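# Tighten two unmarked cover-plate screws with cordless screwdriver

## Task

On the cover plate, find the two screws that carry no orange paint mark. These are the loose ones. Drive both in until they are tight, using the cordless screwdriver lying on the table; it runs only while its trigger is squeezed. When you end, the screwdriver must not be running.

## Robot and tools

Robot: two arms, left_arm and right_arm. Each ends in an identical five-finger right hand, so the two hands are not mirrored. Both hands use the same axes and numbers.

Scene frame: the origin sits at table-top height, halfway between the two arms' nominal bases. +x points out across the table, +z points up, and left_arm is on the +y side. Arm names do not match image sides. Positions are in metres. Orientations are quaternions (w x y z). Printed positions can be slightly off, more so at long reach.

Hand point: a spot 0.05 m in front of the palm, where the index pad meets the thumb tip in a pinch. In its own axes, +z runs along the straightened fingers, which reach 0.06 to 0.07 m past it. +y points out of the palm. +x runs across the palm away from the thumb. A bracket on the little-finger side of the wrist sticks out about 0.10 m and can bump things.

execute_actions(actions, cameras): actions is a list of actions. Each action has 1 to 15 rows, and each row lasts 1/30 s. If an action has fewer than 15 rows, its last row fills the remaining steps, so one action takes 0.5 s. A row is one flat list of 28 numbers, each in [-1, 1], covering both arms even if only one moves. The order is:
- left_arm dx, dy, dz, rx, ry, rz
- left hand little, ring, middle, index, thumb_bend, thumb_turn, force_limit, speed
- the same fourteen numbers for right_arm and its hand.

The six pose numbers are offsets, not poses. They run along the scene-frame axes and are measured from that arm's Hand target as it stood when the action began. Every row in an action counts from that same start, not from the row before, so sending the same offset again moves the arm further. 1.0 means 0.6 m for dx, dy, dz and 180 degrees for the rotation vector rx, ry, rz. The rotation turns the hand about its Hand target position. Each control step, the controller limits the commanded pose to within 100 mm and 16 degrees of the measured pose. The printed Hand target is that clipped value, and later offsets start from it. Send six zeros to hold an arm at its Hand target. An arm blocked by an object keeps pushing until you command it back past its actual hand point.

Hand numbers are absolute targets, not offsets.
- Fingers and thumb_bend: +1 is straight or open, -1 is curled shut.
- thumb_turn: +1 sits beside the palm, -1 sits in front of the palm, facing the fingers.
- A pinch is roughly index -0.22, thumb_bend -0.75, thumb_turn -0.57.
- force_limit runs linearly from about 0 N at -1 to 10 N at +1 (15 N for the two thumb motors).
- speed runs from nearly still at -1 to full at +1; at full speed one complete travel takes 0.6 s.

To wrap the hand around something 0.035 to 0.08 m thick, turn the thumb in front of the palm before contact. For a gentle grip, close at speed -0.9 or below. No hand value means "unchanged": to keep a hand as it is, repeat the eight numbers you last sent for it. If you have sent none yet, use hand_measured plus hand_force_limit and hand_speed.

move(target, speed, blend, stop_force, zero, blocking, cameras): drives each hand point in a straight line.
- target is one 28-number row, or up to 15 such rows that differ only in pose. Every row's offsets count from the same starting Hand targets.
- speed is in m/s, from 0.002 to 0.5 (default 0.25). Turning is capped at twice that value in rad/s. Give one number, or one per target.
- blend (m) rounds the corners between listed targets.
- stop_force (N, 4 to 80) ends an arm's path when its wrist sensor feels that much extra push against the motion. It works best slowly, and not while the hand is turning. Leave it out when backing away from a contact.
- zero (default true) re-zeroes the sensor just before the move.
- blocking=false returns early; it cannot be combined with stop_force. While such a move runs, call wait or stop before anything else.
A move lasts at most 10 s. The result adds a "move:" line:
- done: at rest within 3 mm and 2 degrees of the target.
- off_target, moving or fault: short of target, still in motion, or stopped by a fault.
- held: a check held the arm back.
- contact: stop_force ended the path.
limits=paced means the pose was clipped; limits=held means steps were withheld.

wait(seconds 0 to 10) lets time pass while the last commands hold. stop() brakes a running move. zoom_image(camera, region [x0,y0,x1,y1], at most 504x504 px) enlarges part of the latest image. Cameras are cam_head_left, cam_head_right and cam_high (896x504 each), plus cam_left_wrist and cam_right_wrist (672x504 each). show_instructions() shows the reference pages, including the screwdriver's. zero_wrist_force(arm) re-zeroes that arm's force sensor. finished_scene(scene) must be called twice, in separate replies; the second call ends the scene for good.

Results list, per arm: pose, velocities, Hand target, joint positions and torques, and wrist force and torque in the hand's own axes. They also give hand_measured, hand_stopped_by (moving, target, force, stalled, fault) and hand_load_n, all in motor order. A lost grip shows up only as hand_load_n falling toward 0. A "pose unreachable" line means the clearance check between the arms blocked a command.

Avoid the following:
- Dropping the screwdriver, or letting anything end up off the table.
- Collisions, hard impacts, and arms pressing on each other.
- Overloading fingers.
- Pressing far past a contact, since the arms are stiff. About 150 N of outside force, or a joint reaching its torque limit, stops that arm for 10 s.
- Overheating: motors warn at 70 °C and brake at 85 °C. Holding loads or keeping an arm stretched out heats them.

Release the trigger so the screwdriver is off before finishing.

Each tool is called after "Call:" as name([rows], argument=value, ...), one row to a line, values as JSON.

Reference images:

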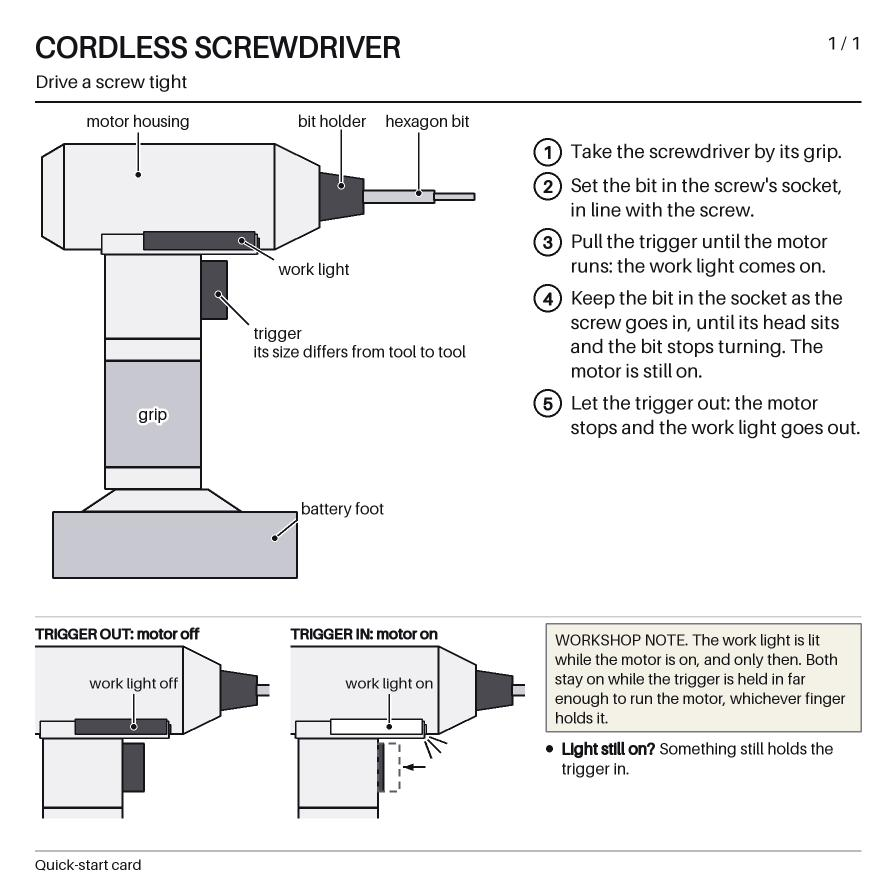

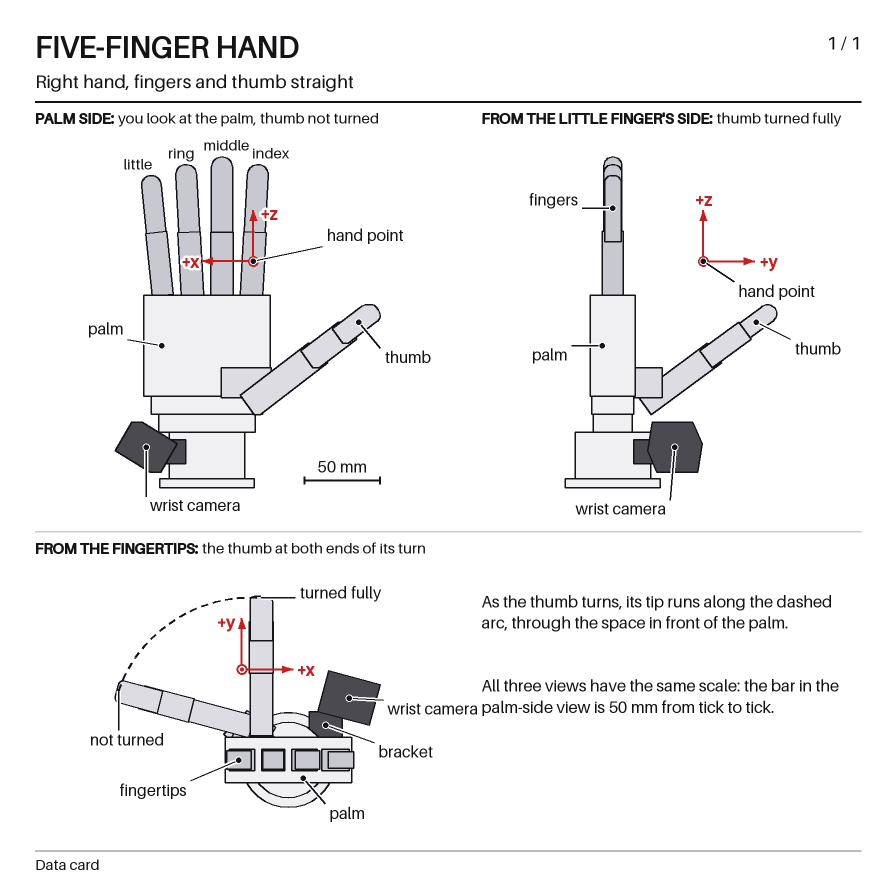

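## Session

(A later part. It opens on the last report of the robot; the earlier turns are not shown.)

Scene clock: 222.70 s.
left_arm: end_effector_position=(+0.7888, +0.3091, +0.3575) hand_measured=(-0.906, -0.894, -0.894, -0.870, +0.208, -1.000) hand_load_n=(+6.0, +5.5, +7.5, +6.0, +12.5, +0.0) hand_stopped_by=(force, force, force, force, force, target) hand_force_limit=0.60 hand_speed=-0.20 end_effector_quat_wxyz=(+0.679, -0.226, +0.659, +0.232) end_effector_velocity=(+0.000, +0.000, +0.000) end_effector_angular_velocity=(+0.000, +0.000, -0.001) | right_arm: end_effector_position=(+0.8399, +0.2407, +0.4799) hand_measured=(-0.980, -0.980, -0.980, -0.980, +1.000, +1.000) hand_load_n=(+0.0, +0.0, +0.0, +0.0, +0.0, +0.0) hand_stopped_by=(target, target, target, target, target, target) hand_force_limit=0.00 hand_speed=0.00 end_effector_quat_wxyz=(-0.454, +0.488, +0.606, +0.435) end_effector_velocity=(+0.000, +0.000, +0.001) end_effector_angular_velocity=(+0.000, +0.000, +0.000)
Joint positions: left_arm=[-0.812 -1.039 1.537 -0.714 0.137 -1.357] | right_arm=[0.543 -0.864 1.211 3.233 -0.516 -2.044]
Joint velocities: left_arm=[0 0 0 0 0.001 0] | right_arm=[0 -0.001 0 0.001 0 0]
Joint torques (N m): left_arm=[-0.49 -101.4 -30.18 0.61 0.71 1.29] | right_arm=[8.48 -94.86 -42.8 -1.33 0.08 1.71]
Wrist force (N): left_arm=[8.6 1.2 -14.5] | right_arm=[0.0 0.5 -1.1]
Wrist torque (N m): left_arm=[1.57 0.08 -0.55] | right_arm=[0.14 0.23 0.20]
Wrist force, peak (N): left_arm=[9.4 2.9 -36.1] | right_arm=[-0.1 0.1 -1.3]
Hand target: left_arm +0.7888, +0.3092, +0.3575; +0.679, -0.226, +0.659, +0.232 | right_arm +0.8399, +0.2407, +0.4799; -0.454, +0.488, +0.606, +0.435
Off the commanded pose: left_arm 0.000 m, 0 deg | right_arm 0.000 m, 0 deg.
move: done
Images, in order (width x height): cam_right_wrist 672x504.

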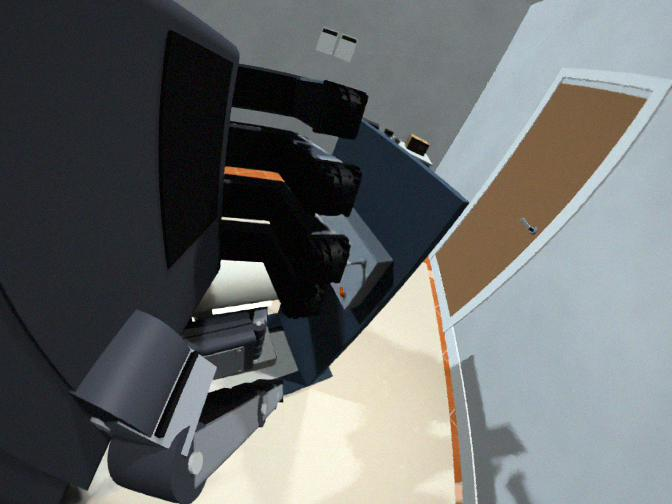

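Call:
wait(seconds=0.7, cameras=["cam_right_wrist"])

Call:
move(target=[0.0020,0.0015,0,0,0,0,-0.98,-0.98,-0.98,-0.9,-0.97,-1,0.6,-0.2,0,0,0,0,0,0,-0.98,-0.98,-0.98,-0.98,1,1,0,0.0], speed=0.004, cameras=["cam_right_wrist"])

Call:
zoom_image(camera="cam_right_wrist", region=[348, 250, 378, 275])

Call:
wait(seconds=1.0, cameras=["cam_right_wrist"])

Call:
zoom_image(camera="cam_right_wrist", region=[348, 250, 378, 275])

Scene clock: 223.63 s.
left_arm: end_effector_position=(+0.7888, +0.3091, +0.3575) hand_measured=(-0.906, -0.894, -0.894, -0.870, +0.208, -1.000) hand_load_n=(+6.0, +6.0, +8.0, +6.0, +12.5, +0.0) hand_stopped_by=(force, force, force, force, force, target) hand_force_limit=0.60 hand_speed=-0.20 end_effector_quat_wxyz=(+0.679, -0.226, +0.659, +0.232) end_effector_velocity=(+0.000, -0.001, +0.001) end_effector_angular_velocity=(-0.001, -0.001, -0.001) | right_arm: end_effector_position=(+0.8399, +0.2407, +0.4799) hand_measured=(-0.980, -0.980, -0.980, -0.980, +1.000, +1.000) hand_load_n=(+0.0, +0.0, +0.0, +0.0, +0.0, +0.0) hand_stopped_by=(target, target, target, target, target, target) hand_force_limit=0.00 hand_speed=0.00 end_effector_quat_wxyz=(-0.454, +0.488, +0.606, +0.435) end_effector_velocity=(+0.000, +0.000, +0.000) end_effector_angular_velocity=(+0.000, +0.000, +0.000)
Joint positions: left_arm=[-0.812 -1.039 1.537 -0.715 0.137 -1.357] | right_arm=[0.543 -0.864 1.211 3.233 -0.516 -2.044]
Joint velocities: left_arm=[-0.001 -0.001 0 0 0.001 0] | right_arm=[0 0 0 -0.001 0 0]
Joint torques (N m): left_arm=[13.56 -97.39 -30.72 -3.95 1.95 -2.37] | right_arm=[9.37 -95.19 -43.01 -1.32 0.06 1.58]
Wrist force (N): left_arm=[8.1 1.0 -13.3] | right_arm=[0.2 0.2 -0.7]
Wrist torque (N m): left_arm=[1.56 0.01 -0.55] | right_arm=[0.07 0.18 0.20]
Wrist force, peak (N): left_arm=[8.7 1.1 -14.2] | right_arm=[0.0 0.2 -1.3]
Hand target: left_arm +0.7888, +0.3092, +0.3575; +0.679, -0.226, +0.659, +0.232 | right_arm +0.8399, +0.2407, +0.4799; -0.454, +0.488, +0.606, +0.435
Off the commanded pose: left_arm 0.000 m, 0 deg | right_arm 0.000 m, 0 deg.
wait: 0.70 s; at rest from the start
Images, in order (width x height): cam_right_wrist 672x504.

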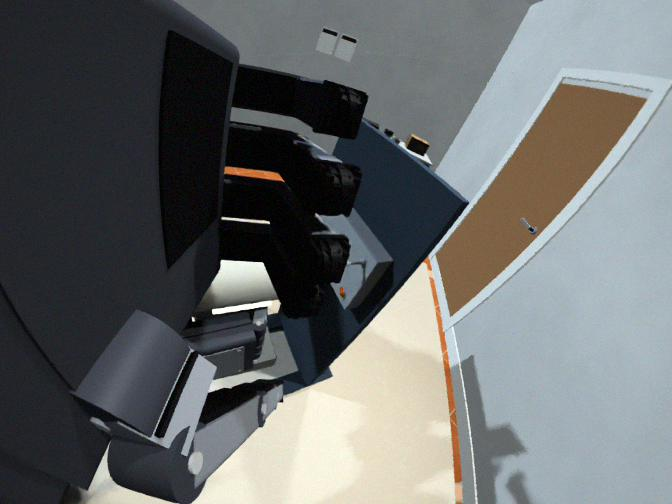

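Scene clock: 224.33 s.
left_arm: end_effector_position=(+0.7899, +0.3100, +0.3574) hand_measured=(-0.906, -0.894, -0.894, -0.870, +0.208, -1.000) hand_load_n=(+5.5, +4.0, +4.5, +5.5, +16.5, -4.5) hand_stopped_by=(force, force, force, force, force, target) hand_force_limit=0.60 hand_speed=-0.20 end_effector_quat_wxyz=(+0.679, -0.226, +0.659, +0.232) end_effector_velocity=(+0.000, +0.000, +0.000) end_effector_angular_velocity=(+0.000, +0.000, +0.000) | right_arm: end_effector_position=(+0.8399, +0.2407, +0.4799) hand_measured=(-0.980, -0.980, -0.980, -0.980, +1.000, +1.000) hand_load_n=(+0.0, +0.0, +0.0, +0.0, +0.0, +0.5) hand_stopped_by=(target, target, target, target, target, target) hand_force_limit=0.00 hand_speed=0.00 end_effector_quat_wxyz=(-0.454, +0.488, +0.606, +0.435) end_effector_velocity=(+0.000, +0.000, +0.000) end_effector_angular_velocity=(+0.000, +0.000, +0.000)
Joint positions: left_arm=[-0.81 -1.038 1.535 -0.711 0.138 -1.36] | right_arm=[0.543 -0.864 1.211 3.233 -0.516 -2.044]
Joint velocities: left_arm=[0 0 0 0.001 0 -0.001] | right_arm=[0 0 0 0 0 0]
Joint torques (N m): left_arm=[50.62 -76.98 -68.39 1.13 6.46 -2.2] | right_arm=[9.76 -94.72 -42.72 -0.97 -0.05 1.7]
Wrist force (N): left_arm=[23.9 6.5 -65.4] | right_arm=[-0.1 0.2 -1.4]
Wrist torque (N m): left_arm=[2.79 -0.16 -0.20] | right_arm=[0.10 0.24 0.18]
Wrist force, peak (N): left_arm=[23.9 5.9 -65.8] | right_arm=[-0.1 0.2 -1.4]
Hand target: left_arm +0.7900, +0.3101, +0.3575; +0.679, -0.226, +0.659, +0.232 | right_arm +0.8399, +0.2407, +0.4799; -0.454, +0.488, +0.606, +0.435
Off the commanded pose: left_arm 0.000 m, 0 deg | right_arm 0.000 m, 0 deg.
move: done
Images, in order (width x height): cam_right_wrist 672x504.

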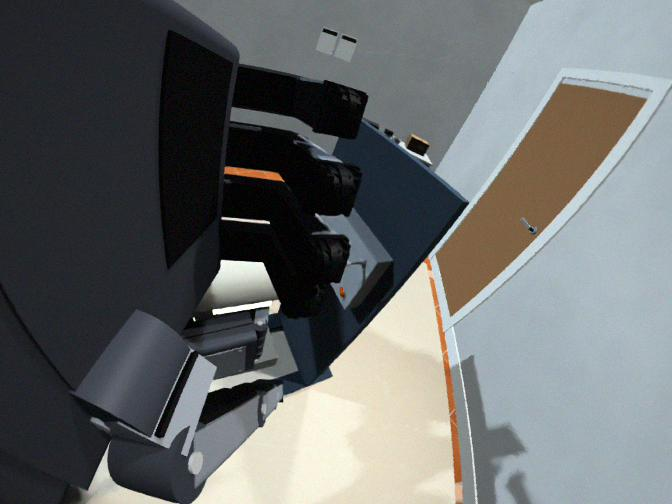

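Scaled by 16.800 from the camera's 672x504 image, which has a finer 960x720 frame.

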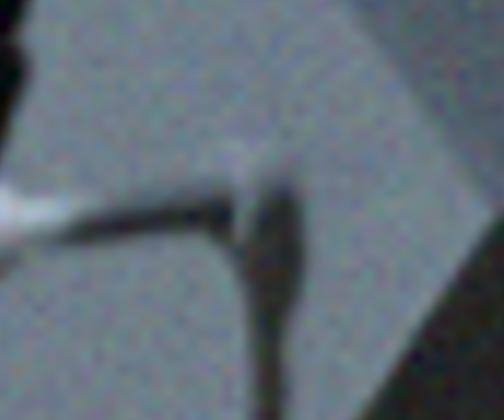

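Scene clock: 225.33 s.
left_arm: end_effector_position=(+0.7900, +0.3101, +0.3575) hand_measured=(-0.906, -0.894, -0.894, -0.870, +0.208, -1.000) hand_load_n=(+5.0, +3.5, +4.5, +5.5, +16.5, -5.0) hand_stopped_by=(force, force, force, force, force, target) hand_force_limit=0.60 hand_speed=-0.20 end_effector_quat_wxyz=(+0.679, -0.226, +0.659, +0.232) end_effector_velocity=(+0.000, +0.001, +0.000) end_effector_angular_velocity=(+0.001, +0.000, +0.001) | right_arm: end_effector_position=(+0.8399, +0.2407, +0.4799) hand_measured=(-0.980, -0.980, -0.980, -0.980, +1.000, +1.000) hand_load_n=(+0.0, -0.5, +0.0, +0.0, +0.0, +0.0) hand_stopped_by=(target, target, target, target, target, target) hand_force_limit=0.00 hand_speed=0.00 end_effector_quat_wxyz=(-0.454, +0.488, +0.606, +0.435) end_effector_velocity=(-0.001, +0.000, +0.002) end_effector_angular_velocity=(+0.001, -0.001, +0.000)
Joint positions: left_arm=[-0.81 -1.038 1.535 -0.711 0.138 -1.36] | right_arm=[0.543 -0.864 1.211 3.233 -0.516 -2.044]
Joint velocities: left_arm=[0.001 0 0 0 0 0.001] | right_arm=[0 -0.002 0 0.001 0 0]
Joint torques (N m): left_arm=[52.66 -88.49 -67.17 -1.74 7.13 -0.59] | right_arm=[8.11 -95.81 -42.91 -0.92 -0.07 1.67]
Wrist force (N): left_arm=[24.7 6.3 -68.1] | right_arm=[0.0 0.2 -0.7]
Wrist torque (N m): left_arm=[2.83 -0.18 -0.17] | right_arm=[0.06 0.21 0.18]
Wrist force, peak (N): left_arm=[24.6 6.3 -68.2] | right_arm=[-0.1 0.2 -1.1]
Hand target: left_arm +0.7900, +0.3101, +0.3575; +0.679, -0.226, +0.659, +0.232 | right_arm +0.8399, +0.2407, +0.4799; -0.454, +0.488, +0.606, +0.435
Off the commanded pose: left_arm 0.000 m, 0 deg | right_arm 0.000 m, 0 deg.
wait: 1.00 s; at rest by 0.17 s
Images, in order (width x height): cam_right_wrist 672x504.

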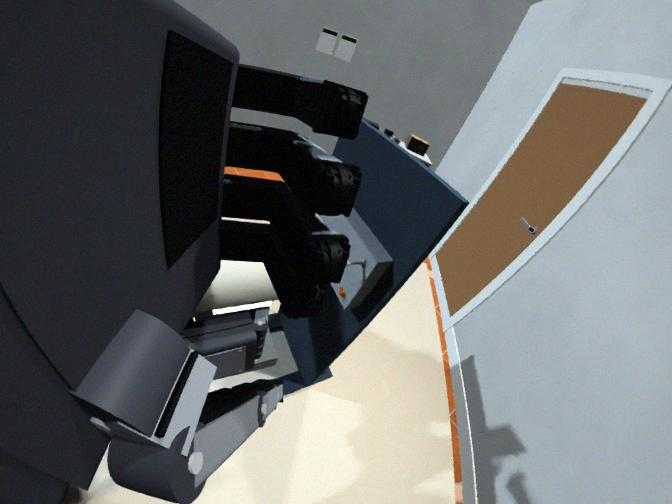

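Scaled by 16.800 from the camera's 672x504 image, which has a finer 960x720 frame.

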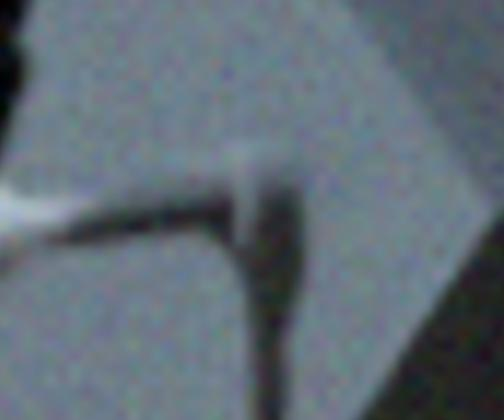

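Call:
move(target=[-0.0018,-0.0014,0,0,0,0,-0.98,-0.98,-0.98,-0.9,-0.97,-1,0.6,-0.2,0,0,0,0,0,0,-0.98,-0.98,-0.98,-0.98,1,1,0,0.0], speed=0.004, cameras=[])

Call:
wait(seconds=0.8, cameras=["cam_right_wrist"])

Call:
zoom_image(camera="cam_right_wrist", region=[348, 250, 378, 275])

Scene clock: 226.20 s.
left_arm: end_effector_position=(+0.7889, +0.3093, +0.3576) hand_measured=(-0.906, -0.894, -0.894, -0.870, +0.208, -1.000) hand_load_n=(+5.0, +4.5, +6.5, +5.5, +15.0, -1.5) hand_stopped_by=(force, force, force, force, force, target) hand_force_limit=0.60 hand_speed=-0.20 end_effector_quat_wxyz=(+0.679, -0.226, +0.659, +0.232) end_effector_velocity=(+0.000, +0.000, -0.001) end_effector_angular_velocity=(+0.001, +0.001, +0.000) | right_arm: end_effector_position=(+0.8399, +0.2407, +0.4799) hand_measured=(-0.980, -0.980, -0.980, -0.980, +1.000, +1.000) hand_load_n=(+0.0, +0.0, +0.0, +0.0, +0.5, +0.0) hand_stopped_by=(target, target, target, target, target, target) hand_force_limit=0.00 hand_speed=0.00 end_effector_quat_wxyz=(-0.454, +0.488, +0.606, +0.435) end_effector_velocity=(+0.000, +0.000, -0.001) end_effector_angular_velocity=(-0.001, +0.002, +0.000)
Joint positions: left_arm=[-0.811 -1.039 1.537 -0.714 0.137 -1.357] | right_arm=[0.543 -0.864 1.211 3.233 -0.516 -2.044]
Joint velocities: left_arm=[0 0.001 0 0 0 0.001] | right_arm=[0 0.001 0 0.001 0 0]
Joint torques (N m): left_arm=[-3.93 -94.23 -30.6 -4.04 -1.59 4.84] | right_arm=[8.5 -95.44 -42.56 -1.16 0.13 1.68]
Wrist force (N): left_arm=[6.5 3.7 -16.6] | right_arm=[-0.3 0.2 -1.0]
Wrist torque (N m): left_arm=[1.32 -0.25 -0.69] | right_arm=[0.09 0.26 0.17]
Wrist force, peak (N): left_arm=[24.4 6.9 -68.3] | right_arm=[0.1 0.5 -1.2]
Hand target: left_arm +0.7889, +0.3092, +0.3575; +0.679, -0.226, +0.659, +0.232 | right_arm +0.8399, +0.2407, +0.4799; -0.454, +0.488, +0.606, +0.435
Off the commanded pose: left_arm 0.000 m, 0 deg | right_arm 0.000 m, 0 deg.
move: done
No camera images: "cameras" was empty.

Scene clock: 227.00 s.
left_arm: end_effector_position=(+0.7889, +0.3092, +0.3575) hand_measured=(-0.906, -0.894, -0.894, -0.870, +0.208, -1.000) hand_load_n=(+5.0, +4.5, +6.5, +5.5, +14.0, -1.0) hand_stopped_by=(force, force, force, force, force, target) hand_force_limit=0.60 hand_speed=-0.20 end_effector_quat_wxyz=(+0.679, -0.226, +0.659, +0.232) end_effector_velocity=(+0.000, +0.001, +0.000) end_effector_angular_velocity=(+0.000, +0.000, +0.001) | right_arm: end_effector_position=(+0.8399, +0.2407, +0.4799) hand_measured=(-0.980, -0.980, -0.980, -0.980, +1.000, +1.000) hand_load_n=(+0.0, +0.0, +0.0, +0.0, +0.0, +0.0) hand_stopped_by=(target, target, target, target, target, target) hand_force_limit=0.00 hand_speed=0.00 end_effector_quat_wxyz=(-0.454, +0.488, +0.606, +0.435) end_effector_velocity=(+0.000, +0.000, -0.001) end_effector_angular_velocity=(-0.001, +0.001, +0.000)
Joint positions: left_arm=[-0.812 -1.039 1.537 -0.714 0.137 -1.357] | right_arm=[0.543 -0.864 1.211 3.233 -0.516 -2.044]
Joint velocities: left_arm=[0.001 -0.001 0 0 0 0] | right_arm=[0 0.001 0 0.001 0 0]
Joint torques (N m): left_arm=[-4.57 -76.26 -28.55 -1.65 -1.66 4.11] | right_arm=[8.74 -95.52 -42.75 -1.04 0.16 1.65]
Wrist force (N): left_arm=[4.3 3.2 -13.2] | right_arm=[-0.4 0.5 -0.5]
Wrist torque (N m): left_arm=[1.22 -0.28 -0.76] | right_arm=[0.11 0.28 0.17]
Wrist force, peak (N): left_arm=[6.3 3.5 -16.0] | right_arm=[-0.2 0.6 -1.3]
Hand target: left_arm +0.7889, +0.3092, +0.3575; +0.679, -0.226, +0.659, +0.232 | right_arm +0.8399, +0.2407, +0.4799; -0.454, +0.488, +0.606, +0.435
Off the commanded pose: left_arm 0.000 m, 0 deg | right_arm 0.000 m, 0 deg.
wait: 0.80 s; at rest by 0.17 s
Images, in order (width x height): cam_right_wrist 672x504.

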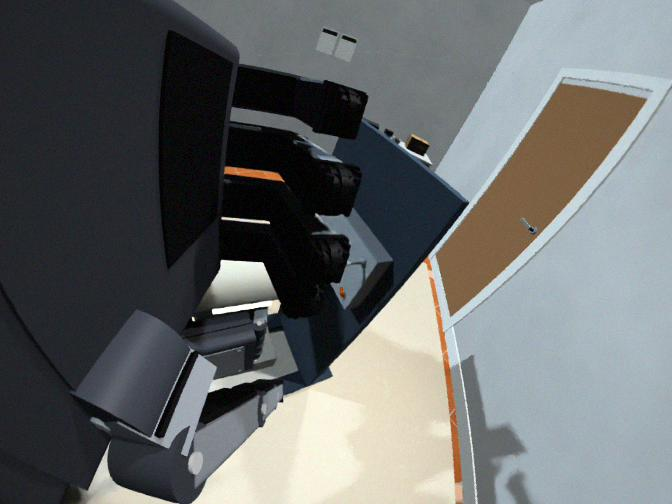

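Scaled by 16.800 from the camera's 672x504 image, which has a finer 960x720 frame.

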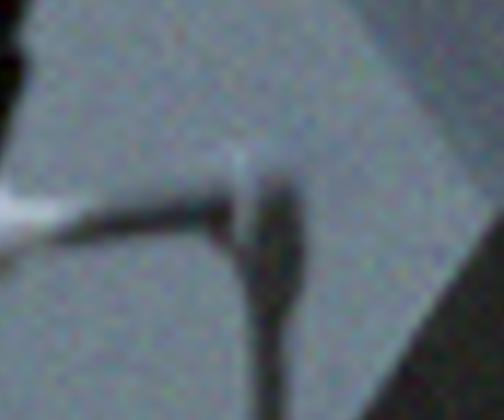

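Call:
execute_actions([
  [[0,0,0,0,0,0,-0.98,-0.98,-0.98,-0.3,-0.97,-1,0.0,-0.2,0,0,0,0,0,0,-0.98,-0.98,-0.98,-0.98,1,1,0,0.0]],
  [[0,0,0,0,0,0,-0.98,-0.98,-0.98,-0.3,-0.97,-1,0.0,-0.2,0,0,0,0,0,0,-0.98,-0.98,-0.98,-0.98,1,1,0,0.0]],
], cameras=["cam_right_wrist"])

Call:
move(target=[-0.0262,-0.0206,0,0,0,0,-0.98,-0.98,-0.98,-0.3,-0.97,-1,0.0,-0.2,0,0,0,0,0,0,-0.98,-0.98,-0.98,-0.98,1,1,0,0.0], speed=0.03, cameras=["cam_right_wrist"])

Call:
zoom_image(camera="cam_right_wrist", region=[348, 250, 378, 275])

Call:
zoom_image(camera="cam_right_wrist", region=[190, 240, 310, 350])

Scene clock: 228.40 s.
left_arm: end_effector_position=(+0.7889, +0.3092, +0.3575) hand_measured=(-0.906, -0.894, -0.894, -0.300, +0.208, -1.000) hand_load_n=(+6.5, +5.5, +8.0, +0.0, +12.5, +1.5) hand_stopped_by=(force, force, force, target, force, target) hand_force_limit=0.00 hand_speed=-0.20 end_effector_quat_wxyz=(+0.679, -0.226, +0.659, +0.232) end_effector_velocity=(+0.000, +0.000, +0.000) end_effector_angular_velocity=(-0.001, +0.000, +0.000) | right_arm: end_effector_position=(+0.8399, +0.2407, +0.4799) hand_measured=(-0.980, -0.980, -0.980, -0.980, +1.000, +1.000) hand_load_n=(+0.0, +0.0, +0.0, +0.0, +0.0, +0.0) hand_stopped_by=(target, target, target, target, target, target) hand_force_limit=0.00 hand_speed=0.00 end_effector_quat_wxyz=(-0.454, +0.488, +0.606, +0.435) end_effector_velocity=(-0.001, -0.001, +0.003) end_effector_angular_velocity=(+0.002, -0.003, +0.000)
Joint positions: left_arm=[-0.812 -1.039 1.537 -0.714 0.137 -1.357] | right_arm=[0.543 -0.864 1.211 3.233 -0.516 -2.044]
Joint velocities: left_arm=[0 0 0 0.001 0 -0.001] | right_arm=[0 -0.003 0 -0.001 0 0]
Joint torques (N m): left_arm=[6.16 -62.63 -31.82 2.12 -1.61 3.02] | right_arm=[7.68 -95.02 -41.93 -1.16 0.04 1.41]
Wrist force (N): left_arm=[1.4 0.6 -1.7] | right_arm=[0.2 0.2 -0.8]
Wrist torque (N m): left_arm=[1.08 -0.19 0.08] | right_arm=[0.08 0.19 0.20]
Wrist force, peak (N): left_arm=[5.6 1.7 -16.4] | right_arm=[-0.4 0.3 -1.1]
Hand target: left_arm +0.7889, +0.3092, +0.3575; +0.679, -0.226, +0.659, +0.232 | right_arm +0.8399, +0.2407, +0.4799; -0.454, +0.488, +0.606, +0.435
Off the commanded pose: left_arm 0.000 m, 0 deg | right_arm 0.000 m, 0 deg.
Images, in order (width x height): cam_right_wrist 672x504.

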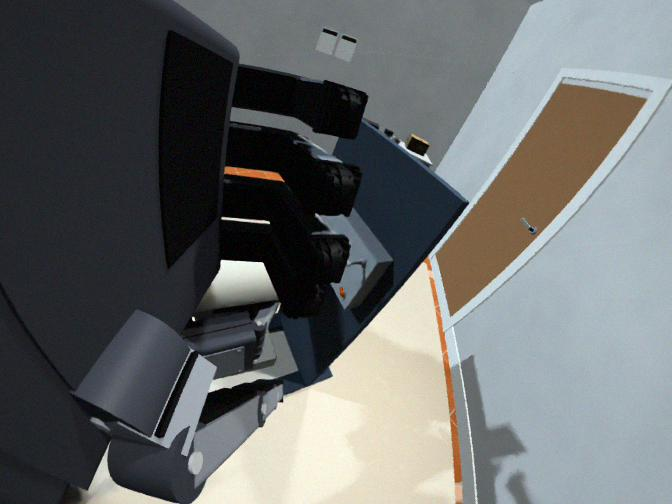

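Scene clock: 229.43 s.
left_arm: end_effector_position=(+0.7731, +0.2968, +0.3575) hand_measured=(-0.906, -0.894, -0.894, -0.300, +0.208, -1.000) hand_load_n=(+5.5, +6.5, +10.5, -0.5, +7.0, +4.5) hand_stopped_by=(force, force, force, target, force, target) hand_force_limit=0.00 hand_speed=-0.20 end_effector_quat_wxyz=(+0.679, -0.226, +0.659, +0.232) end_effector_velocity=(+0.000, -0.001, +0.000) end_effector_angular_velocity=(+0.000, +0.000, -0.001) | right_arm: end_effector_position=(+0.8399, +0.2407, +0.4799) hand_measured=(-0.980, -0.980, -0.980, -0.980, +1.000, +1.000) hand_load_n=(+0.0, +0.0, +0.0, +0.0, +0.0, +0.0) hand_stopped_by=(target, target, target, target, target, target) hand_force_limit=0.00 hand_speed=0.00 end_effector_quat_wxyz=(-0.454, +0.488, +0.606, +0.435) end_effector_velocity=(+0.000, +0.000, -0.001) end_effector_angular_velocity=(+0.000, +0.000, +0.000)
Joint positions: left_arm=[-0.835 -1.055 1.564 -0.77 0.114 -1.313] | right_arm=[0.543 -0.864 1.211 3.233 -0.516 -2.044]
Joint velocities: left_arm=[-0.001 0 0 0 0 -0.001] | right_arm=[0 0.001 0 -0.001 0 0]
Joint torques (N m): left_arm=[10.43 -89.62 -29.89 -4.63 2.92 3.33] | right_arm=[7.53 -95.8 -42.03 -1.11 0.19 1.58]
Wrist force (N): left_arm=[5.0 4.5 -1.1] | right_arm=[0.2 0.4 -1.2]
Wrist torque (N m): left_arm=[0.74 0.21 0.09] | right_arm=[0.13 0.19 0.20]
Wrist force, peak (N): left_arm=[5.1 4.7 -1.3] | right_arm=[0.2 0.4 -1.2]
Hand target: left_arm +0.7731, +0.2969, +0.3575; +0.679, -0.226, +0.659, +0.232 | right_arm +0.8399, +0.2407, +0.4799; -0.454, +0.488, +0.606, +0.435
Off the commanded pose: left_arm 0.000 m, 0 deg | right_arm 0.000 m, 0 deg.
move: done
Images, in order (width x height): cam_right_wrist 672x504.

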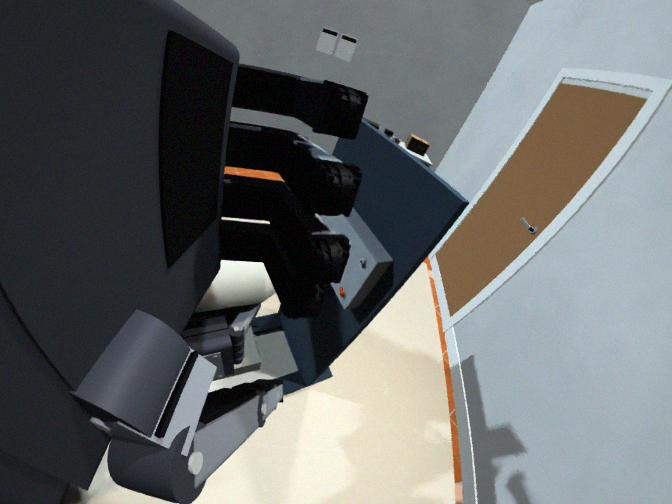

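Scaled by 16.800 from the camera's 672x504 image, which has a finer 960x720 frame.

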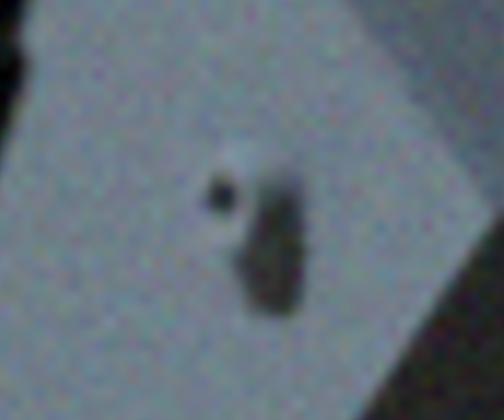

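Scaled by 4.200 from the camera's 672x504 image, which has a finer 960x720 frame.

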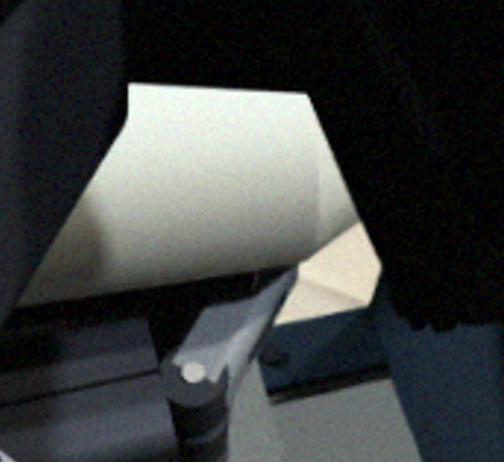

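Call:
zoom_image(camera="cam_right_wrist", region=[328, 281, 358, 306])

Scaled by 16.800 from the camera's 672x504 image, which has a finer 960x720 frame.

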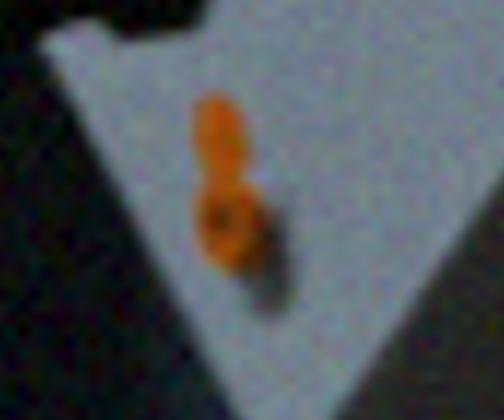

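Call:
move([
  [-0.105,-0.082,0,0,0,0,-0.98,-0.98,-0.98,-0.3,-0.97,-1,0.0,-0.2,0,0,0,0,0,0,-0.98,-0.98,-0.98,-0.98,1,1,0,0.0],
  [-0.1215,-0.0573,-0.300,-0.0051,0.0066,0,-0.98,-0.98,-0.98,-0.3,-0.97,-1,0.0,-0.2,0,0,0,0,0,0,-0.98,-0.98,-0.98,-0.98,1,1,0,0.0],
], speed=0.1)

Call:
zoom_image(camera="cam_head_left", region=[300, 100, 480, 260])

Call:
zoom_image(camera="cam_high", region=[360, 160, 520, 300])

Scene clock: 233.47 s.
left_arm: end_effector_position=(+0.6999, +0.2628, +0.1774) hand_measured=(-0.906, -0.894, -0.894, -0.300, +0.208, -1.000) hand_load_n=(+5.5, +6.0, +10.5, +0.0, +7.0, +4.0) hand_stopped_by=(force, force, force, target, force, target) hand_force_limit=0.00 hand_speed=-0.20 end_effector_quat_wxyz=(+0.671, -0.229, +0.667, +0.230) end_effector_velocity=(+0.000, +0.000, +0.000) end_effector_angular_velocity=(+0.001, +0.000, -0.001) | right_arm: end_effector_position=(+0.8399, +0.2407, +0.4799) hand_measured=(-0.980, -0.980, -0.980, -0.980, +1.000, +1.000) hand_load_n=(+0.0, +0.0, +0.0, +0.0, +0.0, +0.0) hand_stopped_by=(target, target, target, target, target, target) hand_force_limit=0.00 hand_speed=0.00 end_effector_quat_wxyz=(-0.454, +0.488, +0.606, +0.435) end_effector_velocity=(-0.001, +0.000, +0.003) end_effector_angular_velocity=(+0.002, -0.003, +0.000)
Joint positions: left_arm=[-0.932 -0.947 1.79 -1.317 0.013 -1.097] | right_arm=[0.543 -0.864 1.211 3.233 -0.516 -2.044]
Joint velocities: left_arm=[0 0.001 0 -0.005 0.001 0.004] | right_arm=[0 -0.002 0 -0.001 0 0]
Joint torques (N m): left_arm=[-5.36 -69.58 -35.95 -6.19 3.46 3.57] | right_arm=[6.98 -96.01 -41.29 -1.13 0.17 1.59]
Wrist force (N): left_arm=[4.9 3.9 -1.2] | right_arm=[-0.2 0.2 -0.9]
Wrist torque (N m): left_arm=[0.68 0.23 0.07] | right_arm=[0.07 0.24 0.17]
Wrist force, peak (N): left_arm=[6.6 4.6 -1.1] | right_arm=[-0.2 0.3 -1.3]
Hand target: left_arm +0.7000, +0.2629, +0.1774; +0.670, -0.229, +0.668, +0.229 | right_arm +0.8399, +0.2407, +0.4799; -0.454, +0.488, +0.606, +0.435
Off the commanded pose: left_arm 0.000 m, 0 deg | right_arm 0.000 m, 0 deg.
move: done

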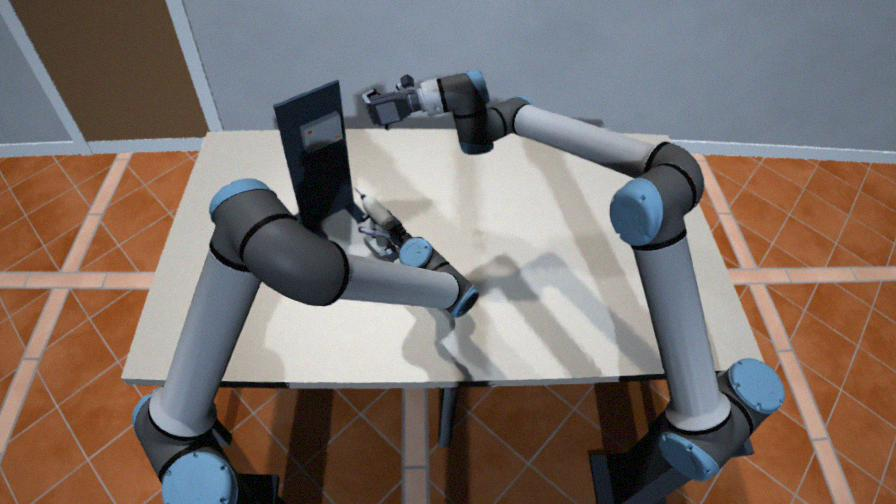

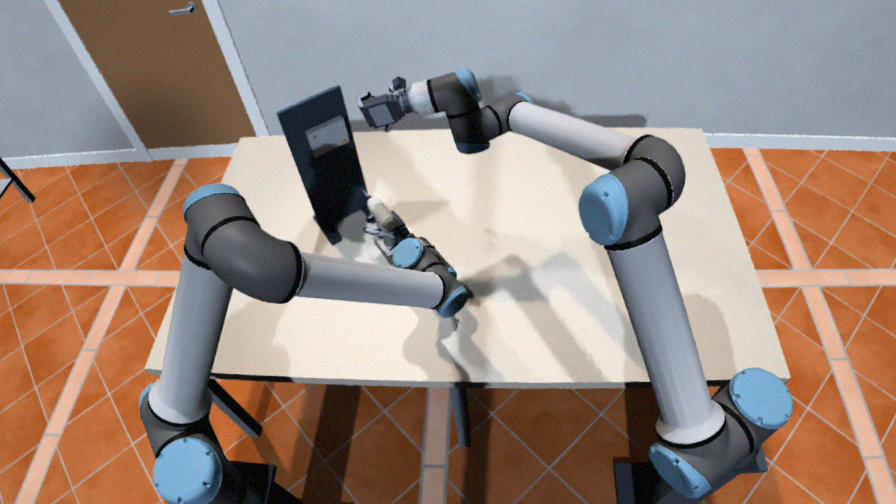

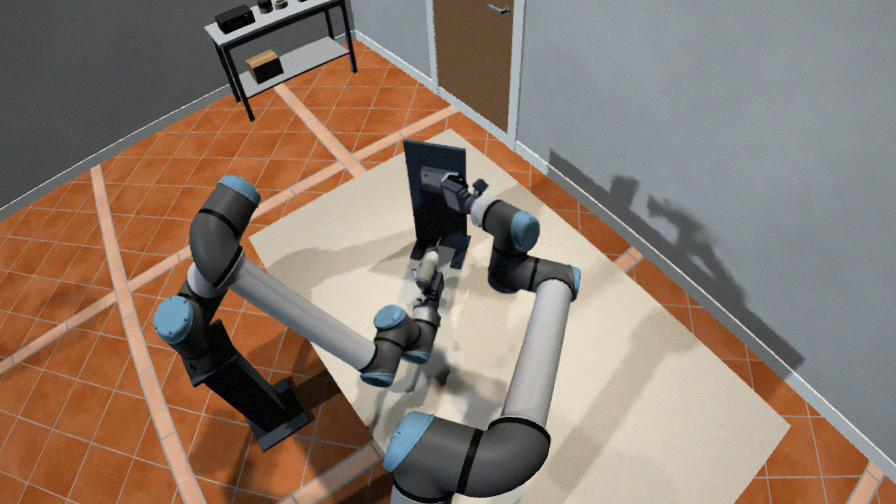

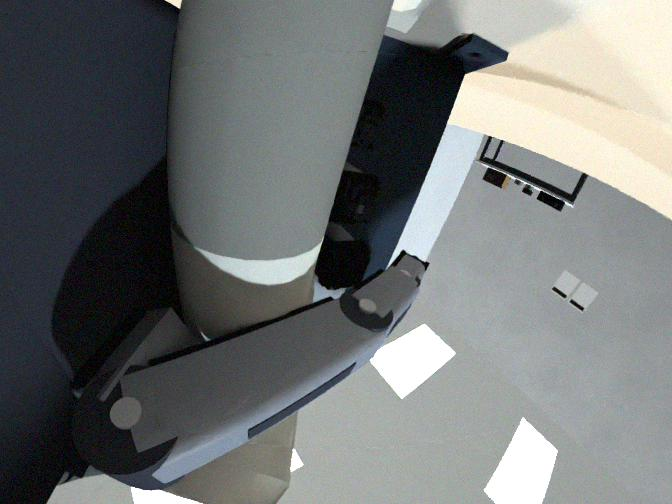

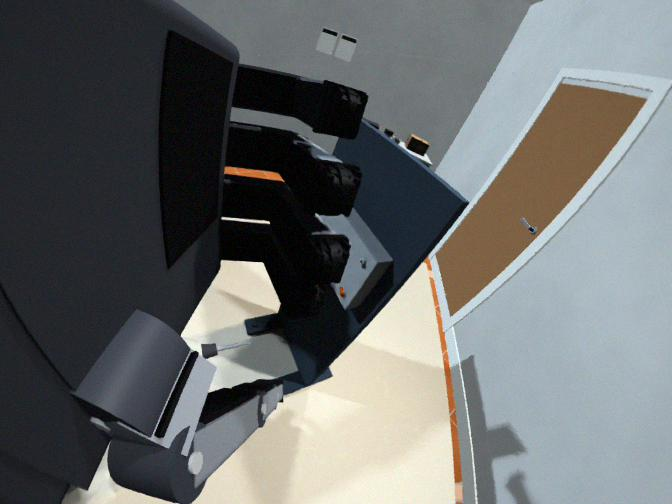

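Scaled by 2.800.

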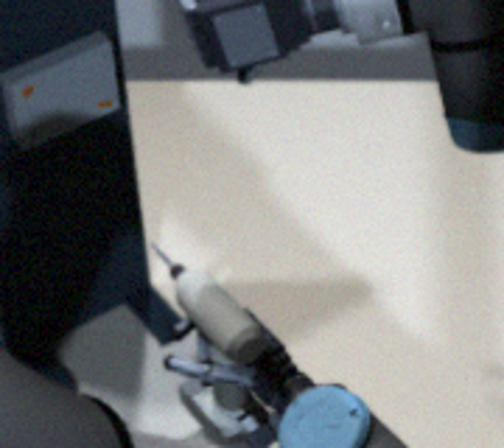

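Scaled by 3.150.

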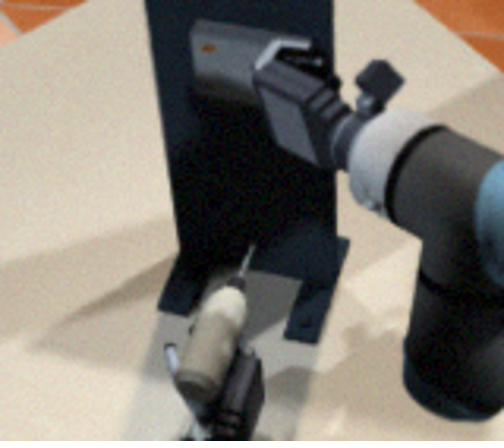

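Call:
move(target=[0,0,0,0,0,0,-0.98,-0.98,-0.98,-0.3,-0.97,-1,0.0,-0.2,-0.1145,0.0797,-0.0918,0,0,0,-0.98,-0.98,-0.98,-0.98,1,1,0,0.0], speed=0.15, cameras=["cam_right_wrist"])

Call:
zoom_image(camera="cam_right_wrist", region=[250, 180, 420, 310])

Scene clock: 234.90 s.
left_arm: end_effector_position=(+0.6999, +0.2627, +0.1774) hand_measured=(-0.906, -0.894, -0.894, -0.300, +0.208, -1.000) hand_load_n=(+5.5, +6.0, +10.5, +0.0, +7.0, +4.0) hand_stopped_by=(force, force, force, target, force, target) hand_force_limit=0.00 hand_speed=-0.20 end_effector_quat_wxyz=(+0.671, -0.229, +0.667, +0.230) end_effector_velocity=(+0.000, -0.001, +0.001) end_effector_angular_velocity=(-0.001, -0.001, +0.000) | right_arm: end_effector_position=(+0.7712, +0.2886, +0.4247) hand_measured=(-0.980, -0.980, -0.980, -0.980, +1.000, +1.000) hand_load_n=(+0.0, +0.0, +0.0, +0.0, +0.0, +0.0) hand_stopped_by=(target, target, target, target, target, target) hand_force_limit=0.00 hand_speed=0.00 end_effector_quat_wxyz=(-0.454, +0.488, +0.606, +0.435) end_effector_velocity=(-0.001, +0.000, +0.003) end_effector_angular_velocity=(+0.001, -0.001, +0.000)
Joint positions: left_arm=[-0.932 -0.945 1.779 -1.265 0.013 -1.141] | right_arm=[0.624 -0.836 1.271 3.093 -0.591 -1.982]
Joint velocities: left_arm=[-0.001 -0.001 0 -0.004 0 0.003] | right_arm=[0 -0.003 0 0.002 0 0]
Joint torques (N m): left_arm=[-12.74 -67.93 -33.28 -4.8 3.86 3.86] | right_arm=[-13.04 -113.04 -45.42 -2.42 1.89 -2.36]
Wrist force (N): left_arm=[4.9 4.0 -1.2] | right_arm=[-0.1 0.4 -0.7]
Wrist torque (N m): left_arm=[0.71 0.24 0.08] | right_arm=[0.09 0.21 0.18]
Wrist force, peak (N): left_arm=[5.7 4.1 -1.0] | right_arm=[0.6 1.6 -2.0]
Hand target: left_arm +0.7000, +0.2629, +0.1774; +0.670, -0.229, +0.668, +0.229 | right_arm +0.7712, +0.2886, +0.4248; -0.454, +0.488, +0.606, +0.435
Off the commanded pose: left_arm 0.000 m, 0 deg | right_arm 0.000 m, 0 deg.
move: done
Images, in order (width x height): cam_right_wrist 672x504.

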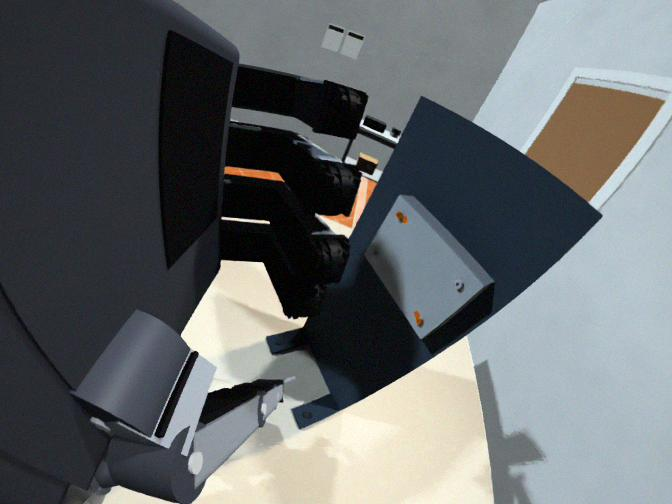

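Scaled by 2.965 from the camera's 672x504 image, which has a finer 960x720 frame.

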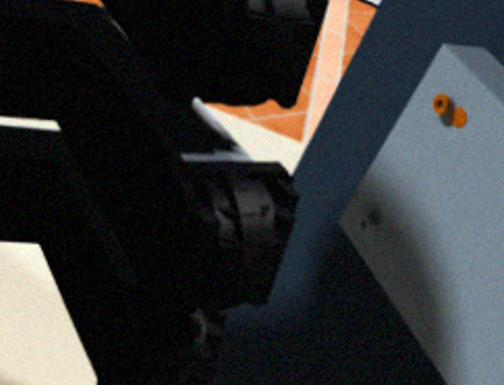

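Call:
zoom_image(camera="cam_right_wrist", region=[445, 274, 475, 299])

Call:
zoom_image(camera="cam_right_wrist", region=[405, 305, 435, 330])

Call:
zoom_image(camera="cam_right_wrist", region=[388, 204, 418, 229])

Call:
zoom_image(camera="cam_right_wrist", region=[362, 241, 392, 266])

Scaled by 16.800 from the camera's 672x504 image, which has a finer 960x720 frame.

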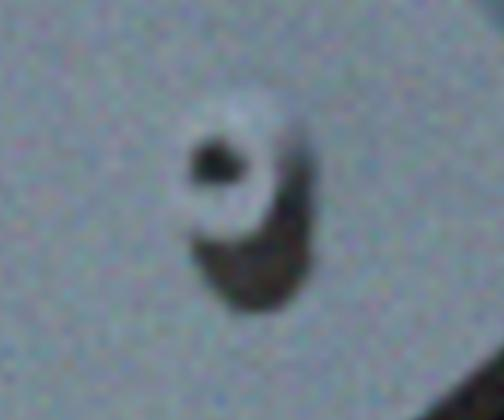

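Scaled by 16.800 from the camera's 672x504 image, which has a finer 960x720 frame.

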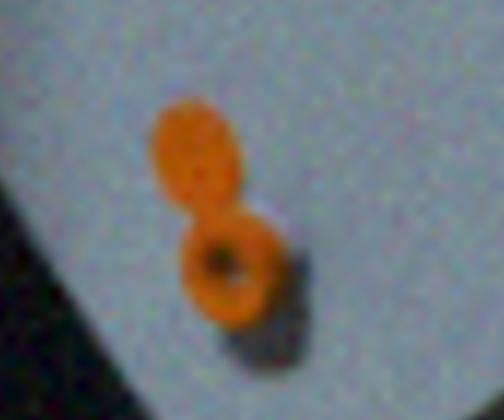

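Scaled by 16.800 from the camera's 672x504 image, which has a finer 960x720 frame.

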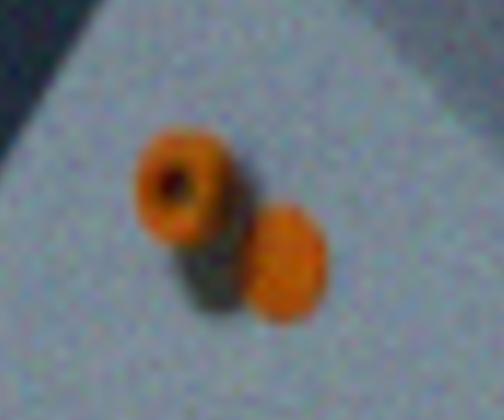

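Scaled by 16.800 from the camera's 672x504 image, which has a finer 960x720 frame.

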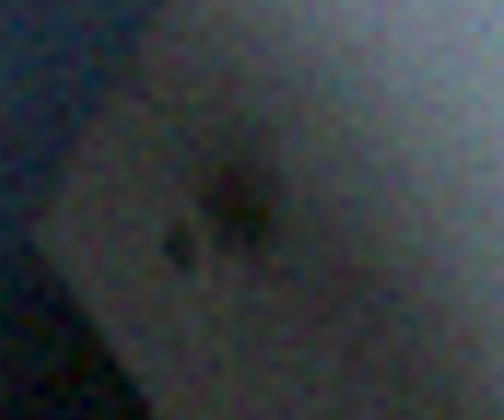

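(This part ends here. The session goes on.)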